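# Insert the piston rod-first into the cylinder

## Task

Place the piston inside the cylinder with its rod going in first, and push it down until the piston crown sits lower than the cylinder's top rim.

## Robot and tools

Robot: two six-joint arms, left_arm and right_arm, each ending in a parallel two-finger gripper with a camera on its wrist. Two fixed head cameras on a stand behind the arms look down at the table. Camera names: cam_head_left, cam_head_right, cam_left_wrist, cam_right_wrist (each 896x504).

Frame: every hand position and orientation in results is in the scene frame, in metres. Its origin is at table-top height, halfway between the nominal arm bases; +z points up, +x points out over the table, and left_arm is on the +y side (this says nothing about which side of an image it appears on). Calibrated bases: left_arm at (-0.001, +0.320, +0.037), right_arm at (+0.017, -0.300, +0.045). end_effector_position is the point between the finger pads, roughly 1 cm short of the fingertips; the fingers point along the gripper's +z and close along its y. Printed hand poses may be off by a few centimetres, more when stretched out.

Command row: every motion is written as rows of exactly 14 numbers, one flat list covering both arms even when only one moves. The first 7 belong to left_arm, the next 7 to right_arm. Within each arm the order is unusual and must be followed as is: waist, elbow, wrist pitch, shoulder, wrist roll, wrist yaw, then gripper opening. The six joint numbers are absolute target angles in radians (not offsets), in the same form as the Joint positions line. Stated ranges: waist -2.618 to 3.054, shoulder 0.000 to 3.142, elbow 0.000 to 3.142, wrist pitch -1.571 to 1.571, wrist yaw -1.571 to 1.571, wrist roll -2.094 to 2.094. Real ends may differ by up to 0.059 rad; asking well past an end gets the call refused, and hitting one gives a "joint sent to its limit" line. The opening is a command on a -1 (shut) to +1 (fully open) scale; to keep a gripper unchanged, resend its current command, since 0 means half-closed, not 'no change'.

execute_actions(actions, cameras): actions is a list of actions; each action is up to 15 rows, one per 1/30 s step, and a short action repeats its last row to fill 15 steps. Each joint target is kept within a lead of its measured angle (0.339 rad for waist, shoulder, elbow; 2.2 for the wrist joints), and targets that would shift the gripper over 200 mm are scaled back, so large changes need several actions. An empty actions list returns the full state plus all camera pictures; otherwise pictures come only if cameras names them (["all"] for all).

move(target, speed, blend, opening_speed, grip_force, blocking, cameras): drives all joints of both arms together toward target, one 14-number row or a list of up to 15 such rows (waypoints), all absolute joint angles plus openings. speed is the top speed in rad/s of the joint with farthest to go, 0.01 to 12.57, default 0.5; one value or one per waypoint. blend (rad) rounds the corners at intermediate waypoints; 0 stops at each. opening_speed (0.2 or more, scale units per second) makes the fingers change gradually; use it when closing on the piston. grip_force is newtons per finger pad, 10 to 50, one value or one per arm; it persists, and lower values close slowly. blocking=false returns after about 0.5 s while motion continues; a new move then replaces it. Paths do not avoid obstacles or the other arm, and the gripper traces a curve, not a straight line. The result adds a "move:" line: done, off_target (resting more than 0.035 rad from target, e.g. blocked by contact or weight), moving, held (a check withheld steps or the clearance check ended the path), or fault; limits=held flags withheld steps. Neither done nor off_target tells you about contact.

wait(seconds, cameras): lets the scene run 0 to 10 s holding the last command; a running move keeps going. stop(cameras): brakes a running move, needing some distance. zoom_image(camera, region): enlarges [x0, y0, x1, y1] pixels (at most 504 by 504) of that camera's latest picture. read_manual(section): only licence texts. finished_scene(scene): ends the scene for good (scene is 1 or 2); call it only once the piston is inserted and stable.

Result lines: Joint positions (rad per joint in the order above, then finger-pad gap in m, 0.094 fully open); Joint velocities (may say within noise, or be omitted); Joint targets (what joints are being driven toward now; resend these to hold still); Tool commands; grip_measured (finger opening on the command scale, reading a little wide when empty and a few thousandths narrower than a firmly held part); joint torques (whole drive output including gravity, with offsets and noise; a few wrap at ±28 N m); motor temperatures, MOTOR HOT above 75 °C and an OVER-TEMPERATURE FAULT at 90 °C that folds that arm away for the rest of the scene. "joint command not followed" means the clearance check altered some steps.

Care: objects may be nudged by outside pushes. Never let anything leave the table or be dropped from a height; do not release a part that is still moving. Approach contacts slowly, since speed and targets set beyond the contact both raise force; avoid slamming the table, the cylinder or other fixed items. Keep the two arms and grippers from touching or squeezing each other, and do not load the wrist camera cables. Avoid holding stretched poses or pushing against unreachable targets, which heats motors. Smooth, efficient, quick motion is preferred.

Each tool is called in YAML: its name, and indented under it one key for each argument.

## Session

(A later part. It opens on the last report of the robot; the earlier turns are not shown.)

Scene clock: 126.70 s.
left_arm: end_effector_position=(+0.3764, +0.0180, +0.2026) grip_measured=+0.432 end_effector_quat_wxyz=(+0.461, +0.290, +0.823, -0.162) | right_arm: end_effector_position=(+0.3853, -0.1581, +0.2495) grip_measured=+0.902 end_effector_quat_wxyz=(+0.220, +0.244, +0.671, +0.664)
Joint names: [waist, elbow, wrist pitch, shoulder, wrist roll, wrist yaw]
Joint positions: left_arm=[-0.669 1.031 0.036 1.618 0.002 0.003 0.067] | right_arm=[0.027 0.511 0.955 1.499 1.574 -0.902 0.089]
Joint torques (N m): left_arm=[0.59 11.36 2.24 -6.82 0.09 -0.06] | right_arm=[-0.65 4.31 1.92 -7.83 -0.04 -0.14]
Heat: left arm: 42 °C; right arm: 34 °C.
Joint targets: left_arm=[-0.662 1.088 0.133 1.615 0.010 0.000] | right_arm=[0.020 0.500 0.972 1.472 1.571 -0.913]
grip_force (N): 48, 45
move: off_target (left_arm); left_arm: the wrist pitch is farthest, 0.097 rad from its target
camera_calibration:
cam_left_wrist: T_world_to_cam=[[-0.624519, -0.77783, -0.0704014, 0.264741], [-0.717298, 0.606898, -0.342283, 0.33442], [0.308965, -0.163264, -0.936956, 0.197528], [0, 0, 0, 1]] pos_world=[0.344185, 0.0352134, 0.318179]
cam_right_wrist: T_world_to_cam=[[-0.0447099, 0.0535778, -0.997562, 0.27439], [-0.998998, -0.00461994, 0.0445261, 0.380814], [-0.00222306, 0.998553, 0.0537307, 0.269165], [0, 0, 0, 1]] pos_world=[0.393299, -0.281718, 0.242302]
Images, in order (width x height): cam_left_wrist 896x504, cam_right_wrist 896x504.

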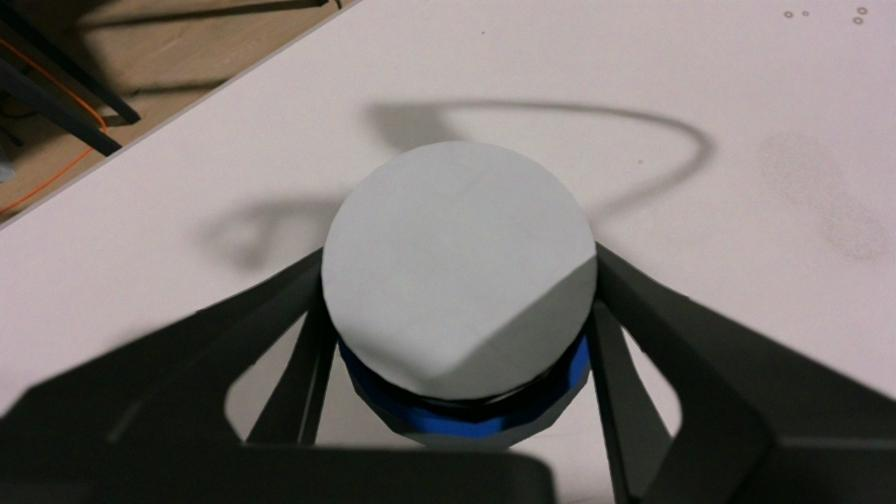

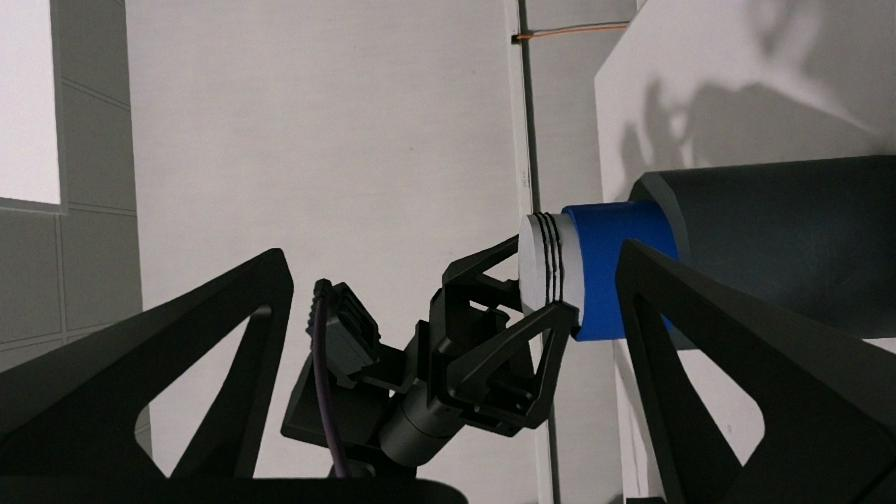

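move:
  target: [-0.660, 1.107, 0.133, 1.632, 0.01, 0, 0.2, 0.02, 0.5, 0.972, 1.472, 1.571, -0.9136, 0.9]
  speed: 0.04
  cameras: ["cam_left_wrist", "cam_right_wrist", "cam_head_left", "cam_head_right"]

zoom_image:
  camera: "cam_right_wrist"
  region: [430, 160, 700, 360]

zoom_image:
  camera: "cam_left_wrist"
  region: [310, 250, 610, 460]

zoom_image:
  camera: "cam_head_left"
  region: [320, 180, 420, 290]

zoom_image:
  camera: "cam_head_right"
  region: [330, 180, 430, 290]

Scene clock: 129.13 s.
left_arm: end_effector_position=(+0.3806, +0.0156, +0.2034) grip_measured=+0.432 end_effector_quat_wxyz=(+0.462, +0.290, +0.822, -0.162) | right_arm: end_effector_position=(+0.3853, -0.1581, +0.2495) grip_measured=+0.902 end_effector_quat_wxyz=(+0.220, +0.244, +0.671, +0.664)
Joint names: [waist, elbow, wrist pitch, shoulder, wrist roll, wrist yaw]
Joint positions: left_arm=[-0.667 1.05 0.036 1.634 0.002 0.003 0.067] | right_arm=[0.027 0.511 0.955 1.499 1.574 -0.902 0.089]
Joint torques (N m): left_arm=[0.65 11.37 2.24 -6.94 0.09 -0.06] | right_arm=[-0.64 4.21 1.89 -7.82 -0.02 -0.15]
Heat: left arm: 42 °C; right arm: 34 °C.
Joint targets: left_arm=[-0.660 1.107 0.133 1.632 0.010 0.000] | right_arm=[0.020 0.500 0.972 1.472 1.571 -0.913]
grip_force (N): 48, 45
move: off_target (left_arm); left_arm: the wrist pitch is farthest, 0.097 rad from its target
camera_calibration:
cam_left_wrist: T_world_to_cam=[[-0.623194, -0.778891, -0.0704161, 0.265076], [-0.717587, 0.605291, -0.344516, 0.339794], [0.310963, -0.164171, -0.936136, 0.195642], [0, 0, 0, 1]] pos_world=[0.348189, 0.0329098, 0.318878]
cam_right_wrist: T_world_to_cam=[[-0.0447099, 0.0535778, -0.997562, 0.27439], [-0.998998, -0.00461994, 0.0445261, 0.380814], [-0.00222306, 0.998553, 0.0537307, 0.269165], [0, 0, 0, 1]] pos_world=[0.393299, -0.281718, 0.242302]

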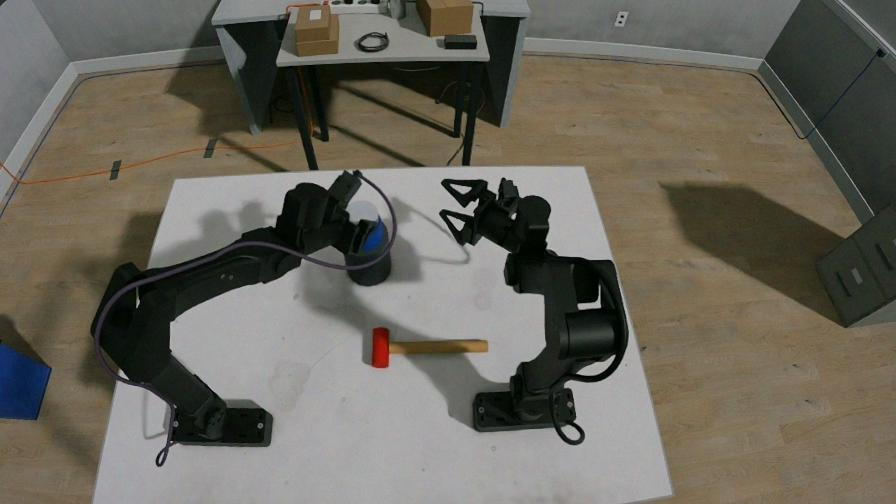

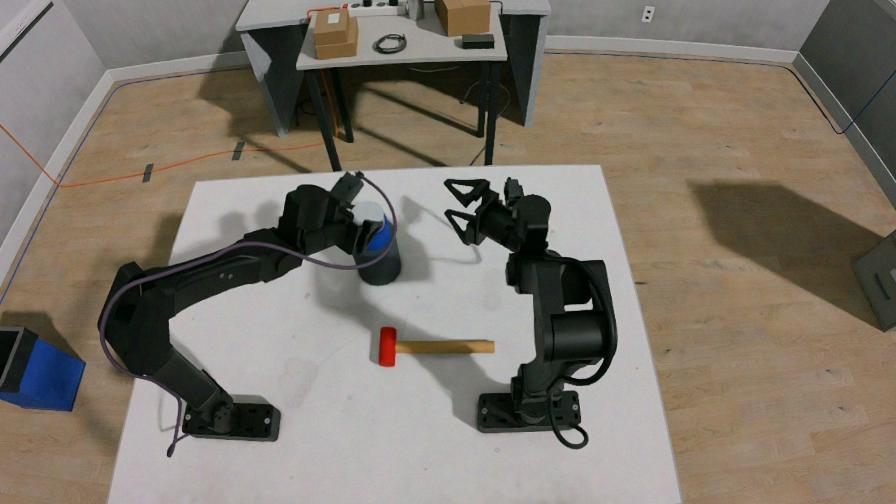

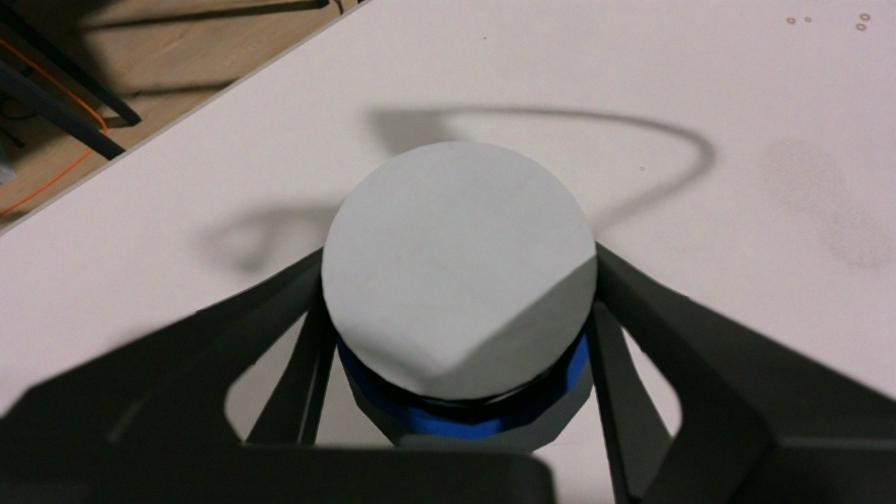

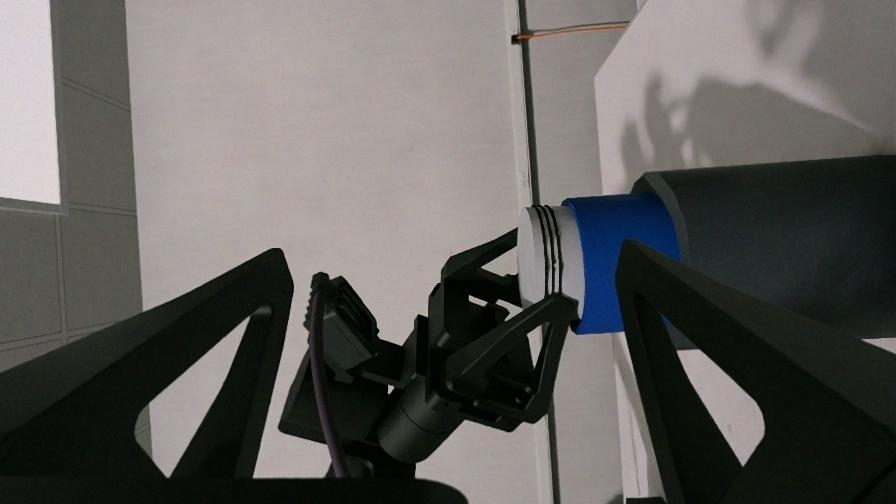

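Scaled by 1.867 from the camera's 896x504 image, which has a finer 1280x720 frame.

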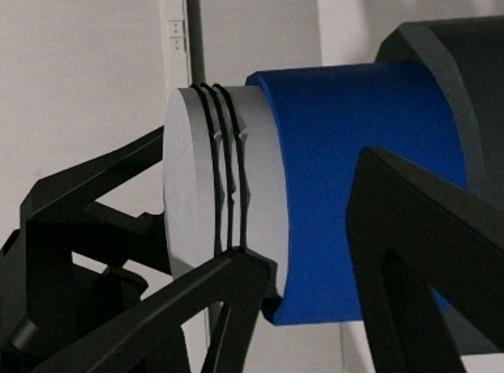

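Scaled by 1.680 from the camera's 896x504 image, which has a finer 1280x720 frame.

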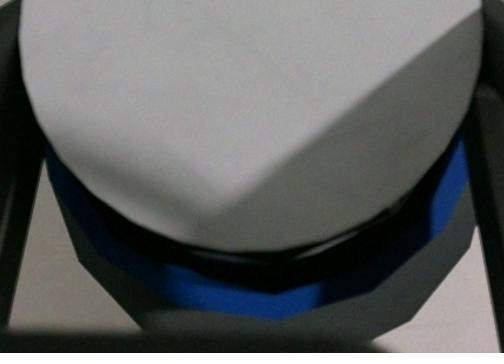

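Scaled by 4.582 from the camera's 896x504 image, which has a finer 1280x720 frame.

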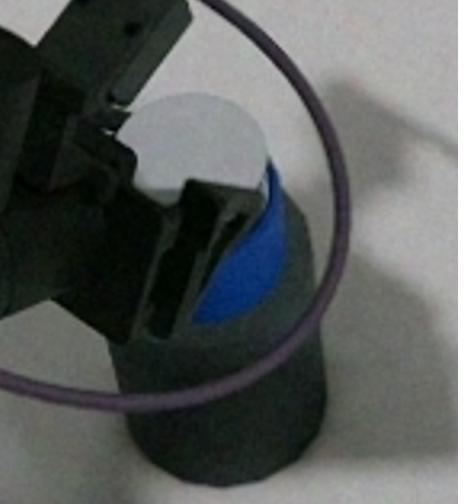

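Scaled by 4.582 from the camera's 896x504 image, which has a finer 1280x720 frame.

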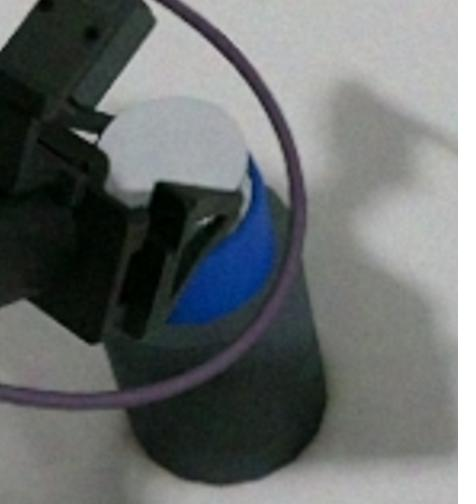

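zoom_image:
  camera: "cam_right_wrist"
  region: [550, 140, 730, 260]

zoom_image:
  camera: "cam_right_wrist"
  region: [550, 250, 730, 370]

Scaled by 2.800 from the camera's 896x504 image, which has a finer 1280x720 frame.

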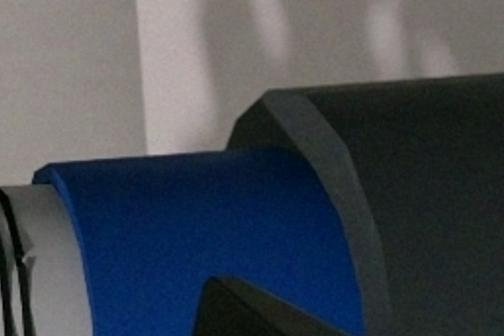

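Scaled by 2.800 from the camera's 896x504 image, which has a finer 1280x720 frame.

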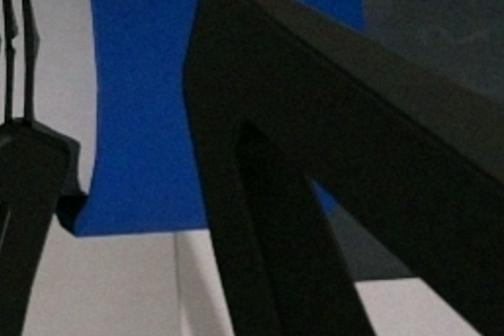

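move:
  target: [-0.660, 1.107, 0.133, 1.632, 0.01, 0, 0.455, 0.02, 0.5, 0.972, 1.472, 1.571, -0.9136, 0.9]
  speed: 0.04
  opening_speed: 0.4
  cameras: ["cam_right_wrist"]

move:
  target: [-0.660, 1.107, 0.133, 1.632, 0.01, 0, 0.475, 0.02, 0.5, 0.972, 1.472, 1.571, -0.9136, 0.9]
  speed: 0.04
  opening_speed: 0.2
  cameras: ["cam_right_wrist"]

Scene clock: 133.40 s.
left_arm: end_effector_position=(+0.3807, +0.0156, +0.2035) grip_measured=+0.460 end_effector_quat_wxyz=(+0.462, +0.290, +0.822, -0.162) | right_arm: end_effector_position=(+0.3853, -0.1581, +0.2495) grip_measured=+0.902 end_effector_quat_wxyz=(+0.220, +0.244, +0.671, +0.664)
Joint names: [waist, elbow, wrist pitch, shoulder, wrist roll, wrist yaw]
Joint positions: left_arm=[-0.667 1.05 0.037 1.634 0.002 0.003 0.069] | right_arm=[0.027 0.511 0.955 1.499 1.574 -0.902 0.089]
Joint torques (N m): left_arm=[0.64 11.38 2.23 -6.94 0.09 -0.06] | right_arm=[-0.69 4.27 1.91 -7.76 -0.02 -0.14]
Heat: left arm: 42 °C; right arm: 34 °C.
Joint targets: left_arm=[-0.660 1.107 0.133 1.632 0.010 0.000] | right_arm=[0.020 0.500 0.972 1.472 1.571 -0.913]
grip_force (N): 48, 45
move: off_target (left_arm); left_arm: the wrist pitch is farthest, 0.096 rad from its target
camera_calibration:
cam_right_wrist: T_world_to_cam=[[-0.0447099, 0.0535778, -0.997562, 0.27439], [-0.998998, -0.00461994, 0.0445261, 0.380814], [-0.00222306, 0.998553, 0.0537307, 0.269165], [0, 0, 0, 1]] pos_world=[0.393299, -0.281718, 0.242302]
Images, in order (width x height): cam_right_wrist 896x504.

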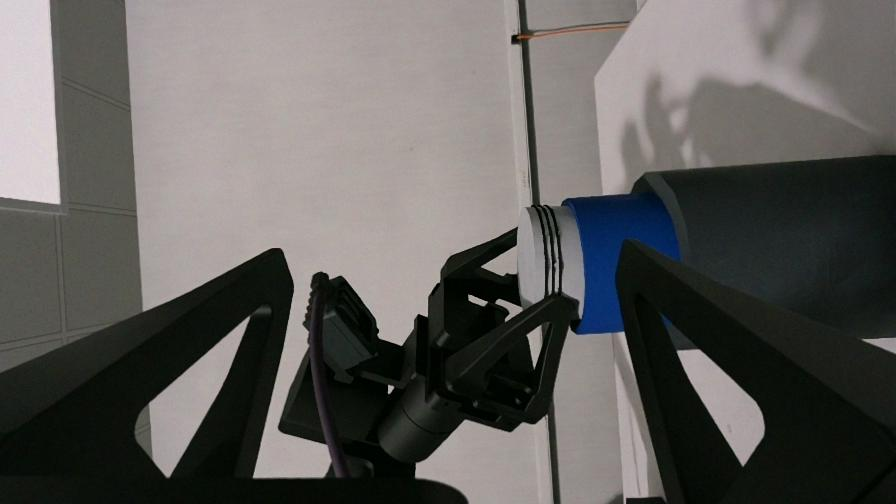

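Scene clock: 133.90 s.
left_arm: end_effector_position=(+0.3807, +0.0156, +0.2035) grip_measured=+0.477 end_effector_quat_wxyz=(+0.462, +0.290, +0.822, -0.162) | right_arm: end_effector_position=(+0.3853, -0.1581, +0.2495) grip_measured=+0.902 end_effector_quat_wxyz=(+0.220, +0.244, +0.671, +0.664)
Joint names: [waist, elbow, wrist pitch, shoulder, wrist roll, wrist yaw]
Joint positions: left_arm=[-0.667 1.05 0.037 1.634 0.002 0.003 0.069] | right_arm=[0.027 0.511 0.955 1.499 1.574 -0.902 0.089]
Joint torques (N m): left_arm=[0.65 11.37 2.24 -6.94 0.08 -0.06] | right_arm=[-0.62 4.23 1.9 -7.82 -0.03 -0.14]
Heat: left arm: 42 °C; right arm: 34 °C.
Joint targets: left_arm=[-0.660 1.107 0.133 1.632 0.010 0.000] | right_arm=[0.020 0.500 0.972 1.472 1.571 -0.913]
grip_force (N): 48, 45
move: off_target (left_arm); left_arm: the wrist pitch is farthest, 0.096 rad from its target
camera_calibration:
cam_right_wrist: T_world_to_cam=[[-0.0447099, 0.0535778, -0.997562, 0.27439], [-0.998998, -0.00461994, 0.0445261, 0.380814], [-0.00222306, 0.998553, 0.0537307, 0.269165], [0, 0, 0, 1]] pos_world=[0.393299, -0.281718, 0.242302]
Images, in order (width x height): cam_right_wrist 896x504.

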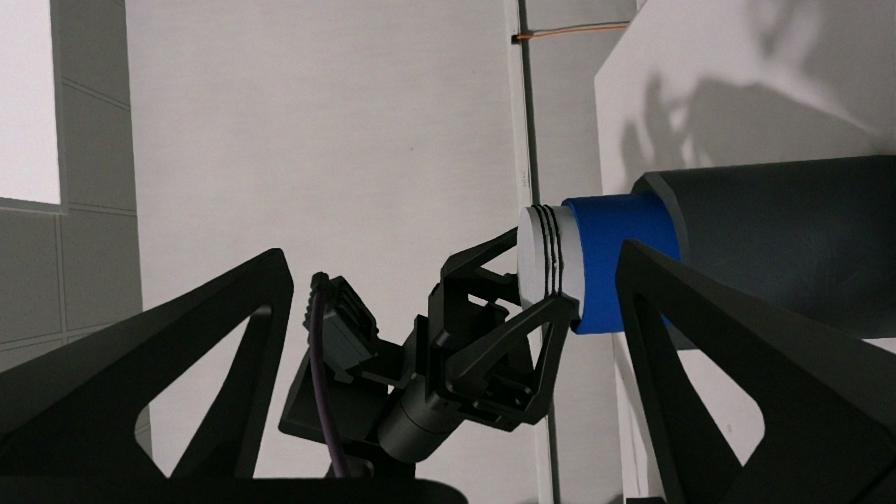

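move:
  target: [-0.660, 1.107, 0.133, 1.632, 0.01, 0, 0.488, 0.02, 0.5, 0.972, 1.472, 1.571, -0.9136, 0.9]
  speed: 0.04
  opening_speed: 0.2
  cameras: []

move:
  target: [-0.660, 1.107, 0.133, 1.632, 0.01, 0, 0.497, 0.02, 0.5, 0.972, 1.472, 1.571, -0.9136, 0.9]
  speed: 0.04
  opening_speed: 0.2
  cameras: ["cam_right_wrist"]

Scene clock: 135.03 s.
left_arm: end_effector_position=(+0.3931, +0.0056, +0.2362) grip_measured=+0.486 end_effector_quat_wxyz=(+0.507, +0.280, +0.795, -0.178) | right_arm: end_effector_position=(+0.3853, -0.1581, +0.2495) grip_measured=+0.902 end_effector_quat_wxyz=(+0.220, +0.244, +0.671, +0.664)
Joint names: [waist, elbow, wrist pitch, shoulder, wrist roll, wrist yaw]
Joint positions: left_arm=[-0.667 1.084 0.113 1.634 0.002 0.003 0.07] | right_arm=[0.027 0.511 0.955 1.499 1.574 -0.902 0.089]
Joint torques (N m): left_arm=[0.64 8.73 1.58 -7.05 0.08 -0.06] | right_arm=[-0.64 4.31 1.91 -7.69 -0.02 -0.14]
Heat: left arm: 42 °C; right arm: 34 °C.
Joint targets: left_arm=[-0.660 1.107 0.133 1.632 0.010 0.000] | right_arm=[0.020 0.500 0.972 1.472 1.571 -0.913]
grip_force (N): 48, 45
move: done
No camera images: "cameras" was empty.

Scene clock: 135.53 s.
left_arm: end_effector_position=(+0.3931, +0.0056, +0.2362) grip_measured=+0.495 end_effector_quat_wxyz=(+0.507, +0.280, +0.795, -0.178) | right_arm: end_effector_position=(+0.3853, -0.1581, +0.2495) grip_measured=+0.902 end_effector_quat_wxyz=(+0.220, +0.244, +0.671, +0.664)
Joint names: [waist, elbow, wrist pitch, shoulder, wrist roll, wrist yaw]
Joint positions: left_arm=[-0.667 1.084 0.113 1.634 0.002 0.003 0.07] | right_arm=[0.027 0.511 0.955 1.499 1.574 -0.902 0.089]
Joint torques (N m): left_arm=[0.64 8.72 1.58 -7.05 0.09 -0.06] | right_arm=[-0.69 4.25 1.91 -7.77 -0.03 -0.12]
Heat: left arm: 42 °C; right arm: 34 °C.
Joint targets: left_arm=[-0.660 1.107 0.133 1.632 0.010 0.000] | right_arm=[0.020 0.500 0.972 1.472 1.571 -0.913]
grip_force (N): 48, 45
move: done
camera_calibration:
cam_right_wrist: T_world_to_cam=[[-0.0447099, 0.0535778, -0.997562, 0.27439], [-0.998998, -0.00461994, 0.0445261, 0.380814], [-0.00222306, 0.998553, 0.0537307, 0.269165], [0, 0, 0, 1]] pos_world=[0.393299, -0.281718, 0.242302]
Images, in order (width x height): cam_right_wrist 896x504.

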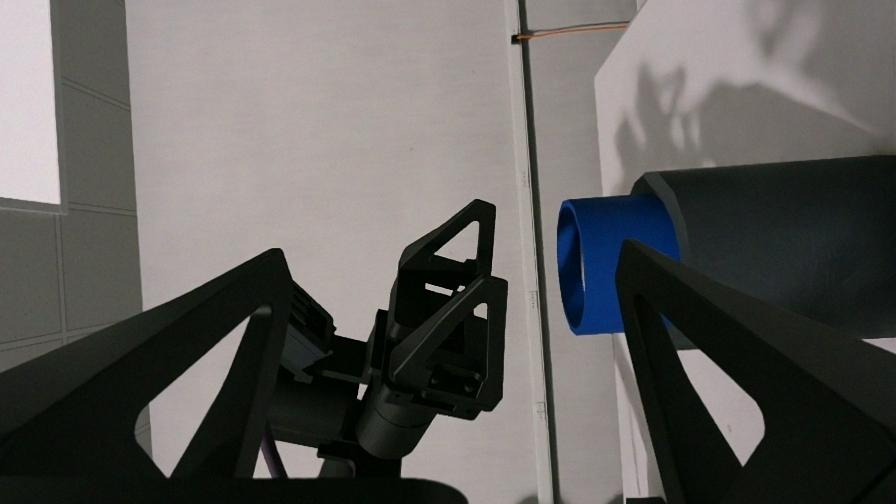

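zoom_image:
  camera: "cam_right_wrist"
  region: [540, 180, 680, 350]

wait:
  seconds: 0.1
  cameras: ["cam_left_wrist", "cam_head_left"]

zoom_image:
  camera: "cam_head_left"
  region: [320, 180, 420, 290]

Scaled by 2.965 from the camera's 896x504 image, which has a finer 1280x720 frame.

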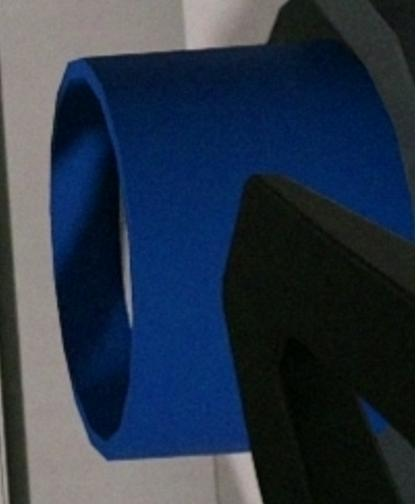

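Scene clock: 136.23 s.
left_arm: end_effector_position=(+0.3931, +0.0056, +0.2362) grip_measured=+0.495 end_effector_quat_wxyz=(+0.507, +0.280, +0.795, -0.178) | right_arm: end_effector_position=(+0.3853, -0.1581, +0.2495) grip_measured=+0.902 end_effector_quat_wxyz=(+0.220, +0.244, +0.671, +0.664)
Joint names: [waist, elbow, wrist pitch, shoulder, wrist roll, wrist yaw]
Joint positions: left_arm=[-0.667 1.084 0.113 1.634 0.002 0.003 0.07] | right_arm=[0.027 0.511 0.955 1.499 1.574 -0.902 0.089]
Joint torques (N m): left_arm=[0.65 8.72 1.57 -7.05 0.08 -0.06] | right_arm=[-0.68 4.23 1.89 -7.82 -0.01 -0.15]
Heat: left arm: 42 °C; right arm: 34 °C.
Joint targets: left_arm=[-0.660 1.107 0.133 1.632 0.010 0.000] | right_arm=[0.020 0.500 0.972 1.472 1.571 -0.913]
Tool commands: left_gripper/opening=+0.497 right_gripper/opening=+0.9
grip_force (N): 48, 45
wait: 0.10 s; at rest from the start
camera_calibration:
cam_left_wrist: T_world_to_cam=[[-0.617082, -0.783764, -0.0701729, 0.264973], [-0.683088, 0.57781, -0.446684, 0.376813], [0.390641, -0.227706, -0.891936, 0.179406], [0, 0, 0, 1]] pos_world=[0.350823, 0.0308023, 0.346928]
Images, in order (width x height): cam_head_left 896x504, cam_left_wrist 896x504.

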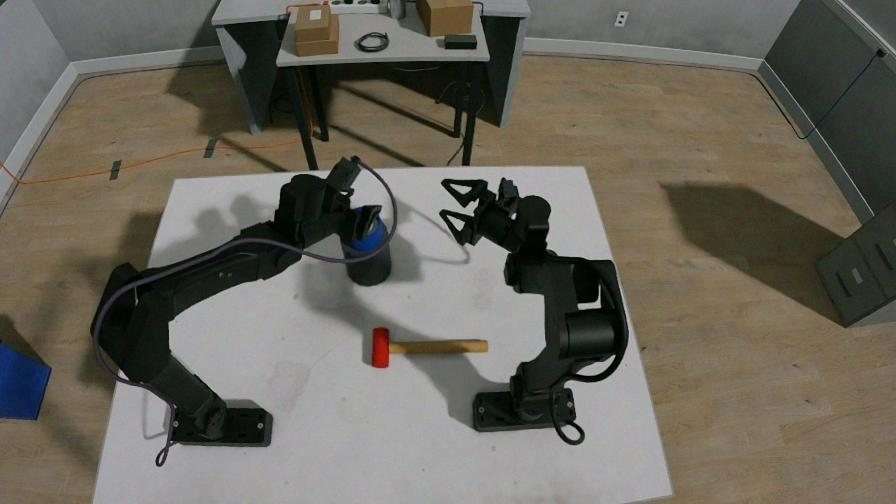

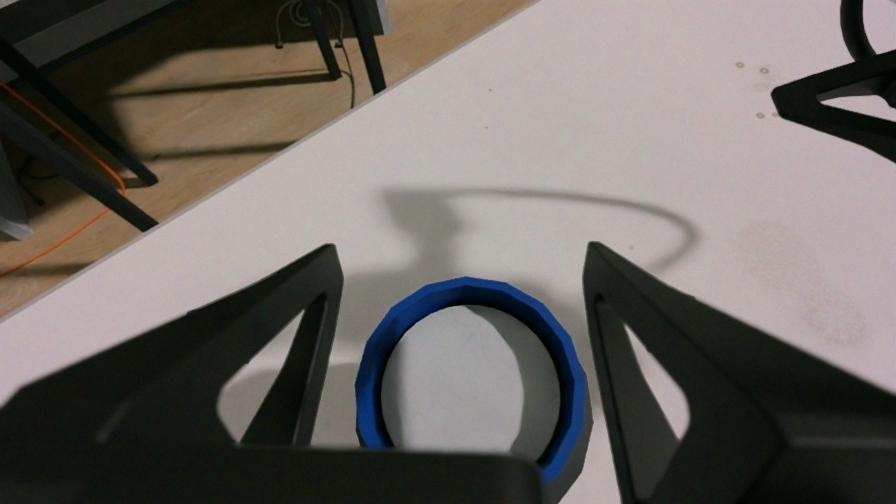

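Scaled by 4.582 from the camera's 896x504 image, which has a finer 1280x720 frame.

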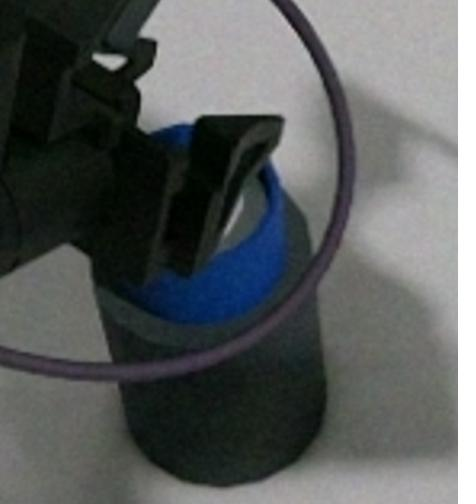

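move:
  target:
    - [-0.4, 0.85, 0.4, 1.55, -0.6, 0.35, 0.9, 0.1, 1.2, -0.1, 1.6, 0.7, -0.4, -0.97]
    - [0.008, 0.5, 0.972, 1.472, -1.571, 0.9136, 0.85, 0.45, 2.0, -1.15, 1.95, 0, 0, -0.97]
    - [0.008, 0.5, 0.972, 1.472, -1.571, 0.9136, 0.85, 0.735, 2.33, -1.403, 2.199, 0, 0, -0.97]
  speed: [0.7, 0.8, 0.4]
  blend: [0.15, 0.1, 0]
  cameras: ["cam_left_wrist", "cam_right_wrist", "cam_head_left", "cam_head_right"]

Scene clock: 146.33 s.
left_arm: end_effector_position=(+0.3669, +0.1790, +0.2376) grip_measured=+0.852 end_effector_quat_wxyz=(+0.217, -0.249, +0.673, -0.662) | right_arm: end_effector_position=(+0.3780, +0.0151, +0.2279) grip_measured=-0.962 end_effector_quat_wxyz=(+0.134, -0.345, +0.927, +0.055)
Joint names: [waist, elbow, wrist pitch, shoulder, wrist roll, wrist yaw]
Joint positions: left_arm=[0.005 0.508 0.947 1.502 -1.572 0.898 0.087] | right_arm=[0.741 2.299 -1.398 2.182 0.001 -0.009 0.002]
Joint torques (N m): left_arm=[0.31 5.05 1.47 -6.69 0.02 0.17] | right_arm=[-0.47 7.72 0.76 -10.29 0.03 0.1]
Heat: left arm: 42 °C; right arm: 34 °C.
Joint targets: left_arm=[0.008 0.500 0.972 1.472 -1.571 0.913] | right_arm=[0.735 2.330 -1.403 2.199 0.000 0.000]
grip_force (N): 48, 45
move: done; blend cut to 0 rad at target 2
camera_calibration:
cam_left_wrist: T_world_to_cam=[[0.0260129, -0.0655597, 0.99751, -0.233385], [-0.99966, -0.000212321, 0.026055, 0.3666], [-0.00149637, -0.997849, -0.065543, 0.315756], [0, 0, 0, 1]] pos_world=[0.373019, 0.299854, 0.243947]
cam_right_wrist: T_world_to_cam=[[0.63248, -0.772743, -0.0532728, -0.215553], [-0.704626, -0.602562, 0.374728, 0.197902], [-0.321669, -0.199471, -0.925603, 0.459289], [0, 0, 0, 1]] pos_world=[0.423519, 0.044296, 0.339477]

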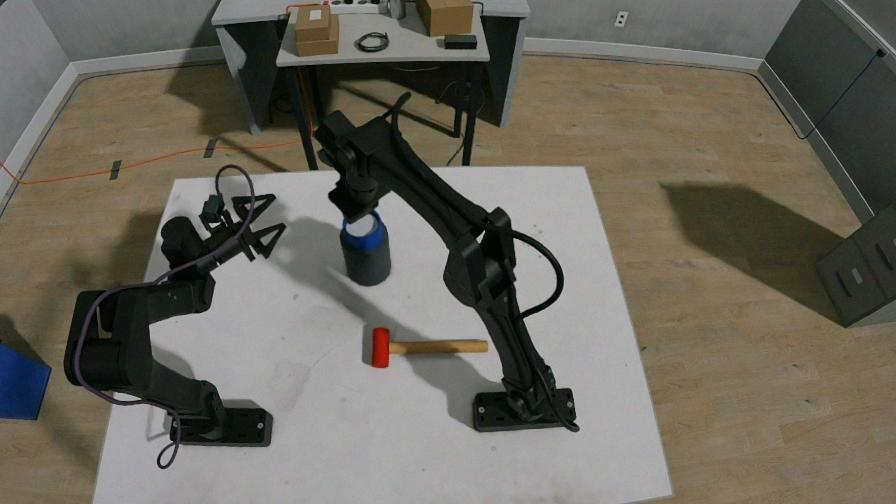

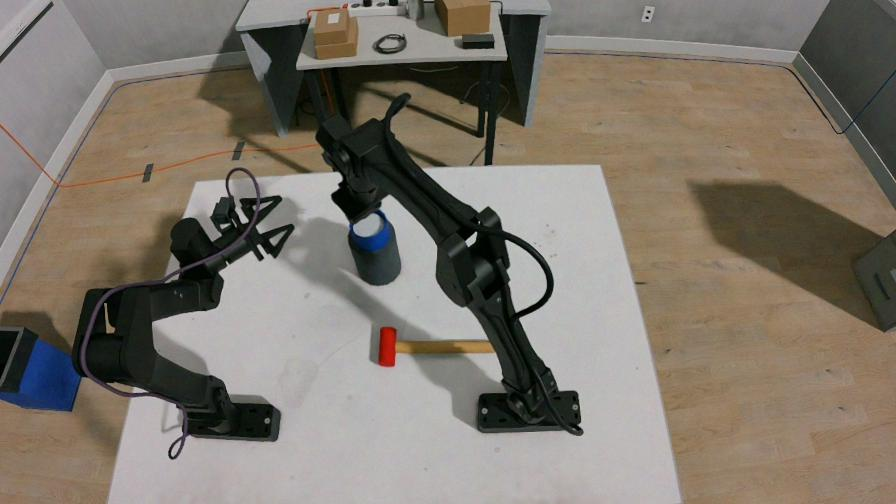

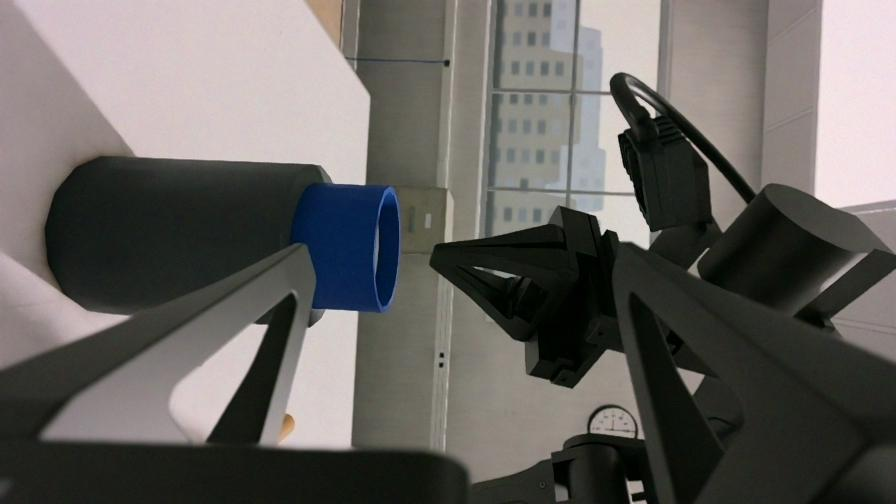

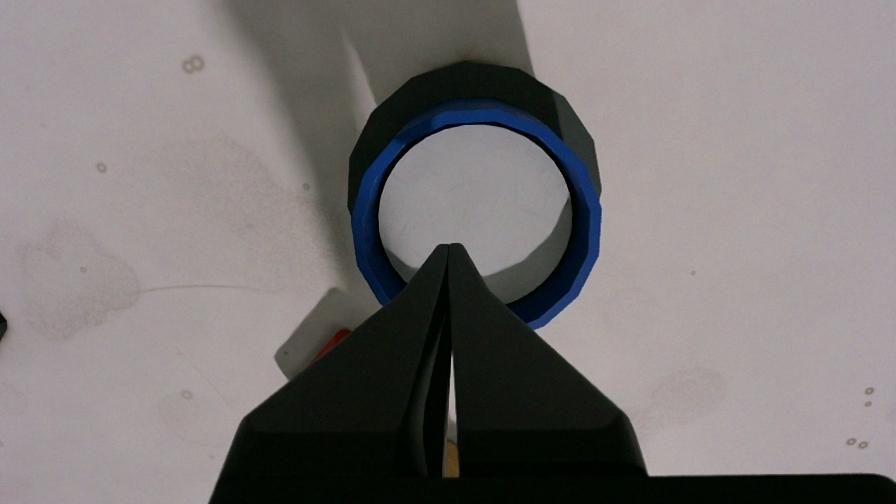

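zoom_image:
  camera: "cam_left_wrist"
  region: [280, 150, 480, 330]

zoom_image:
  camera: "cam_right_wrist"
  region: [320, 50, 640, 350]

Scaled by 2.520 from the camera's 896x504 image, which has a finer 1280x720 frame.

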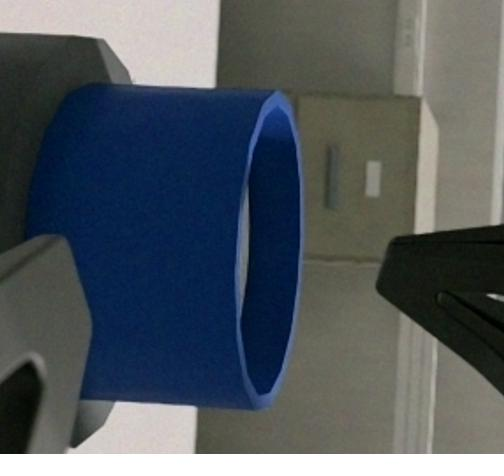

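Scaled by 1.575 from the camera's 896x504 image, which has a finer 1280x720 frame.

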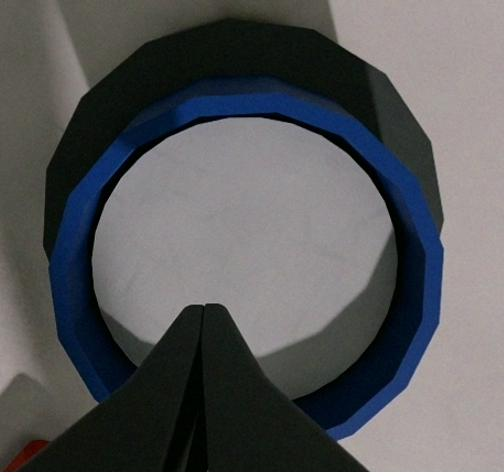

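move:
  target: [0.008, 0.5, 0.972, 1.472, -1.571, 0.9136, 0.85, 0.7195, 2.503, -1.538, 2.358, 0, 0, -0.97]
  speed: 0.2
  cameras: ["cam_left_wrist", "cam_right_wrist"]

zoom_image:
  camera: "cam_left_wrist"
  region: [280, 150, 480, 330]

zoom_image:
  camera: "cam_right_wrist"
  region: [270, 80, 630, 400]

Scene clock: 150.20 s.
left_arm: end_effector_position=(+0.3669, +0.1790, +0.2376) grip_measured=+0.852 end_effector_quat_wxyz=(+0.217, -0.249, +0.673, -0.662) | right_arm: end_effector_position=(+0.3836, +0.0105, +0.1982) grip_measured=-0.962 end_effector_quat_wxyz=(+0.078, -0.340, +0.936, +0.033)
Joint names: [waist, elbow, wrist pitch, shoulder, wrist roll, wrist yaw]
Joint positions: left_arm=[0.005 0.508 0.947 1.502 -1.572 0.898 0.087] | right_arm=[0.726 2.47 -1.532 2.339 0.001 -0.009 0.002]
Joint torques (N m): left_arm=[0.31 5.05 1.47 -6.69 0.02 0.17] | right_arm=[-0.59 7.71 0.48 -10.95 -0.01 0.11]
Heat: left arm: 42 °C; right arm: 33 °C.
Joint targets: left_arm=[0.008 0.500 0.972 1.472 -1.571 0.913] | right_arm=[0.719 2.503 -1.538 2.358 0.000 0.000]
grip_force (N): 48, 45
move: done
camera_calibration:
cam_left_wrist: T_world_to_cam=[[0.0260129, -0.0655597, 0.99751, -0.233385], [-0.99966, -0.000212321, 0.026055, 0.3666], [-0.00149637, -0.997849, -0.065543, 0.315756], [0, 0, 0, 1]] pos_world=[0.373019, 0.299854, 0.243947]
cam_right_wrist: T_world_to_cam=[[0.616135, -0.786067, -0.0497606, -0.21848], [-0.673981, -0.558864, 0.483135, 0.176532], [-0.407586, -0.264139, -0.874131, 0.456112], [0, 0, 0, 1]] pos_world=[0.439498, 0.0473947, 0.302541]
Images, in order (width x height): cam_left_wrist 896x504, cam_right_wrist 896x504.

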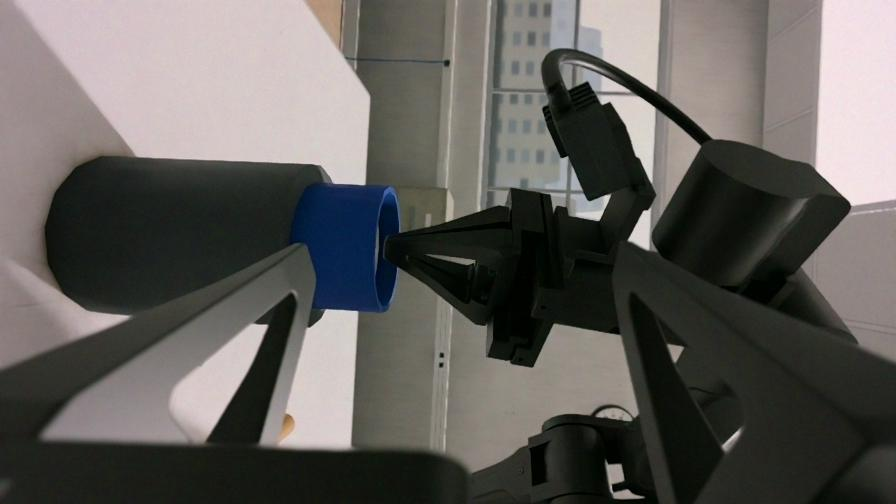

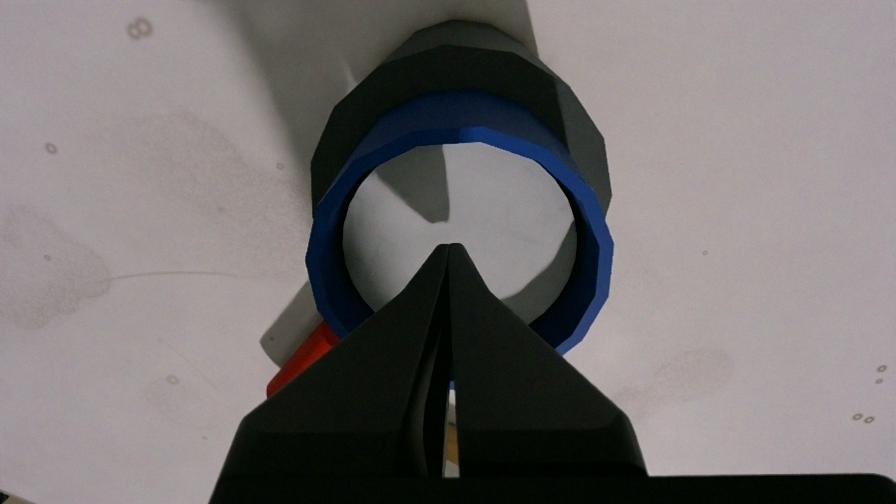

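Scaled by 2.520 from the camera's 896x504 image, which has a finer 1280x720 frame.

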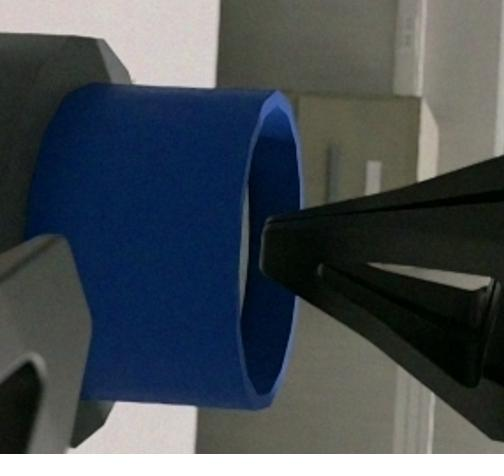

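Scaled by 1.400 from the camera's 896x504 image, which has a finer 1280x720 frame.

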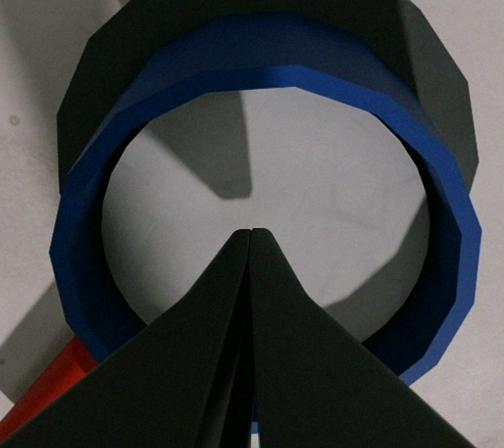

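move:
  target: [0.008, 0.5, 0.972, 1.472, -1.571, 0.9136, 0.85, 0.7137, 2.519, -1.562, 2.389, 0, 0, -0.97]
  speed: 0.1
  cameras: ["cam_left_wrist", "cam_right_wrist"]

zoom_image:
  camera: "cam_left_wrist"
  region: [280, 150, 480, 330]

zoom_image:
  camera: "cam_right_wrist"
  region: [270, 80, 630, 400]

Scene clock: 152.40 s.
left_arm: end_effector_position=(+0.3669, +0.1790, +0.2376) grip_measured=+0.852 end_effector_quat_wxyz=(+0.217, -0.249, +0.673, -0.662) | right_arm: end_effector_position=(+0.3835, +0.0069, +0.1881) grip_measured=-0.962 end_effector_quat_wxyz=(+0.061, -0.338, +0.939, +0.027)
Joint names: [waist, elbow, wrist pitch, shoulder, wrist roll, wrist yaw]
Joint positions: left_arm=[0.005 0.508 0.947 1.502 -1.572 0.898 0.087] | right_arm=[0.72 2.487 -1.556 2.369 0.001 -0.009 0.002]
Joint torques (N m): left_arm=[0.29 5.05 1.47 -6.71 0.02 0.18] | right_arm=[-0.5 7.58 0.4 -11.15 0 0.09]
Heat: left arm: 42 °C; right arm: 33 °C.
Joint targets: left_arm=[0.008 0.500 0.972 1.472 -1.571 0.913] | right_arm=[0.714 2.519 -1.562 2.389 0.000 0.000]
grip_force (N): 48, 45
move: done
camera_calibration:
cam_left_wrist: T_world_to_cam=[[0.0260129, -0.0655597, 0.99751, -0.233385], [-0.99966, -0.000212321, 0.026055, 0.3666], [-0.00149637, -0.997849, -0.065543, 0.315756], [0, 0, 0, 1]] pos_world=[0.373019, 0.299854, 0.243947]
cam_right_wrist: T_world_to_cam=[[0.610218, -0.790749, -0.0484725, -0.219762], [-0.662972, -0.543193, 0.515179, 0.16894], [-0.433708, -0.282236, -0.855711, 0.453012], [0, 0, 0, 1]] pos_world=[0.44258, 0.0458472, 0.28996]
Images, in order (width x height): cam_left_wrist 896x504, cam_right_wrist 896x504.

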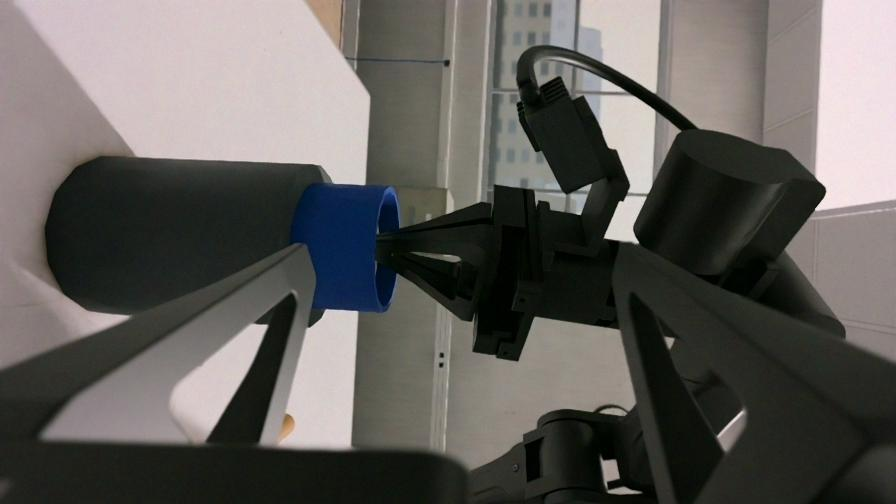

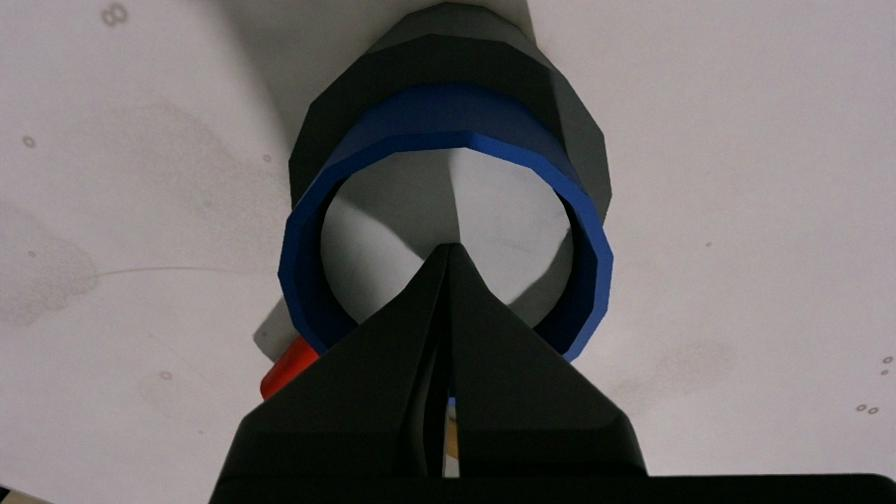

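Scaled by 2.520 from the camera's 896x504 image, which has a finer 1280x720 frame.

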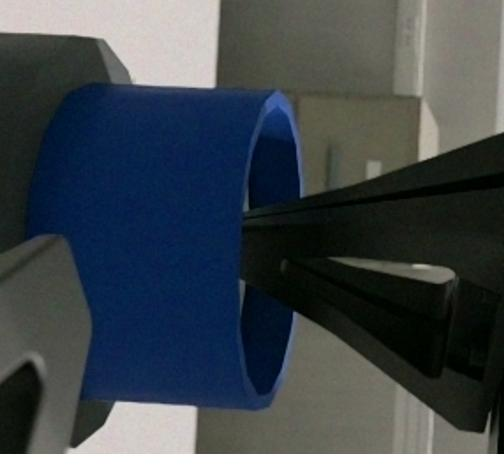

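Scaled by 1.400 from the camera's 896x504 image, which has a finer 1280x720 frame.

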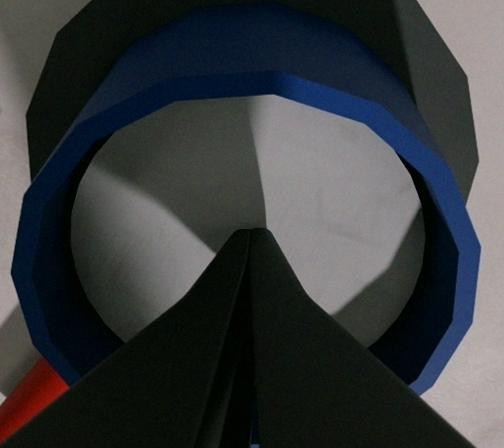

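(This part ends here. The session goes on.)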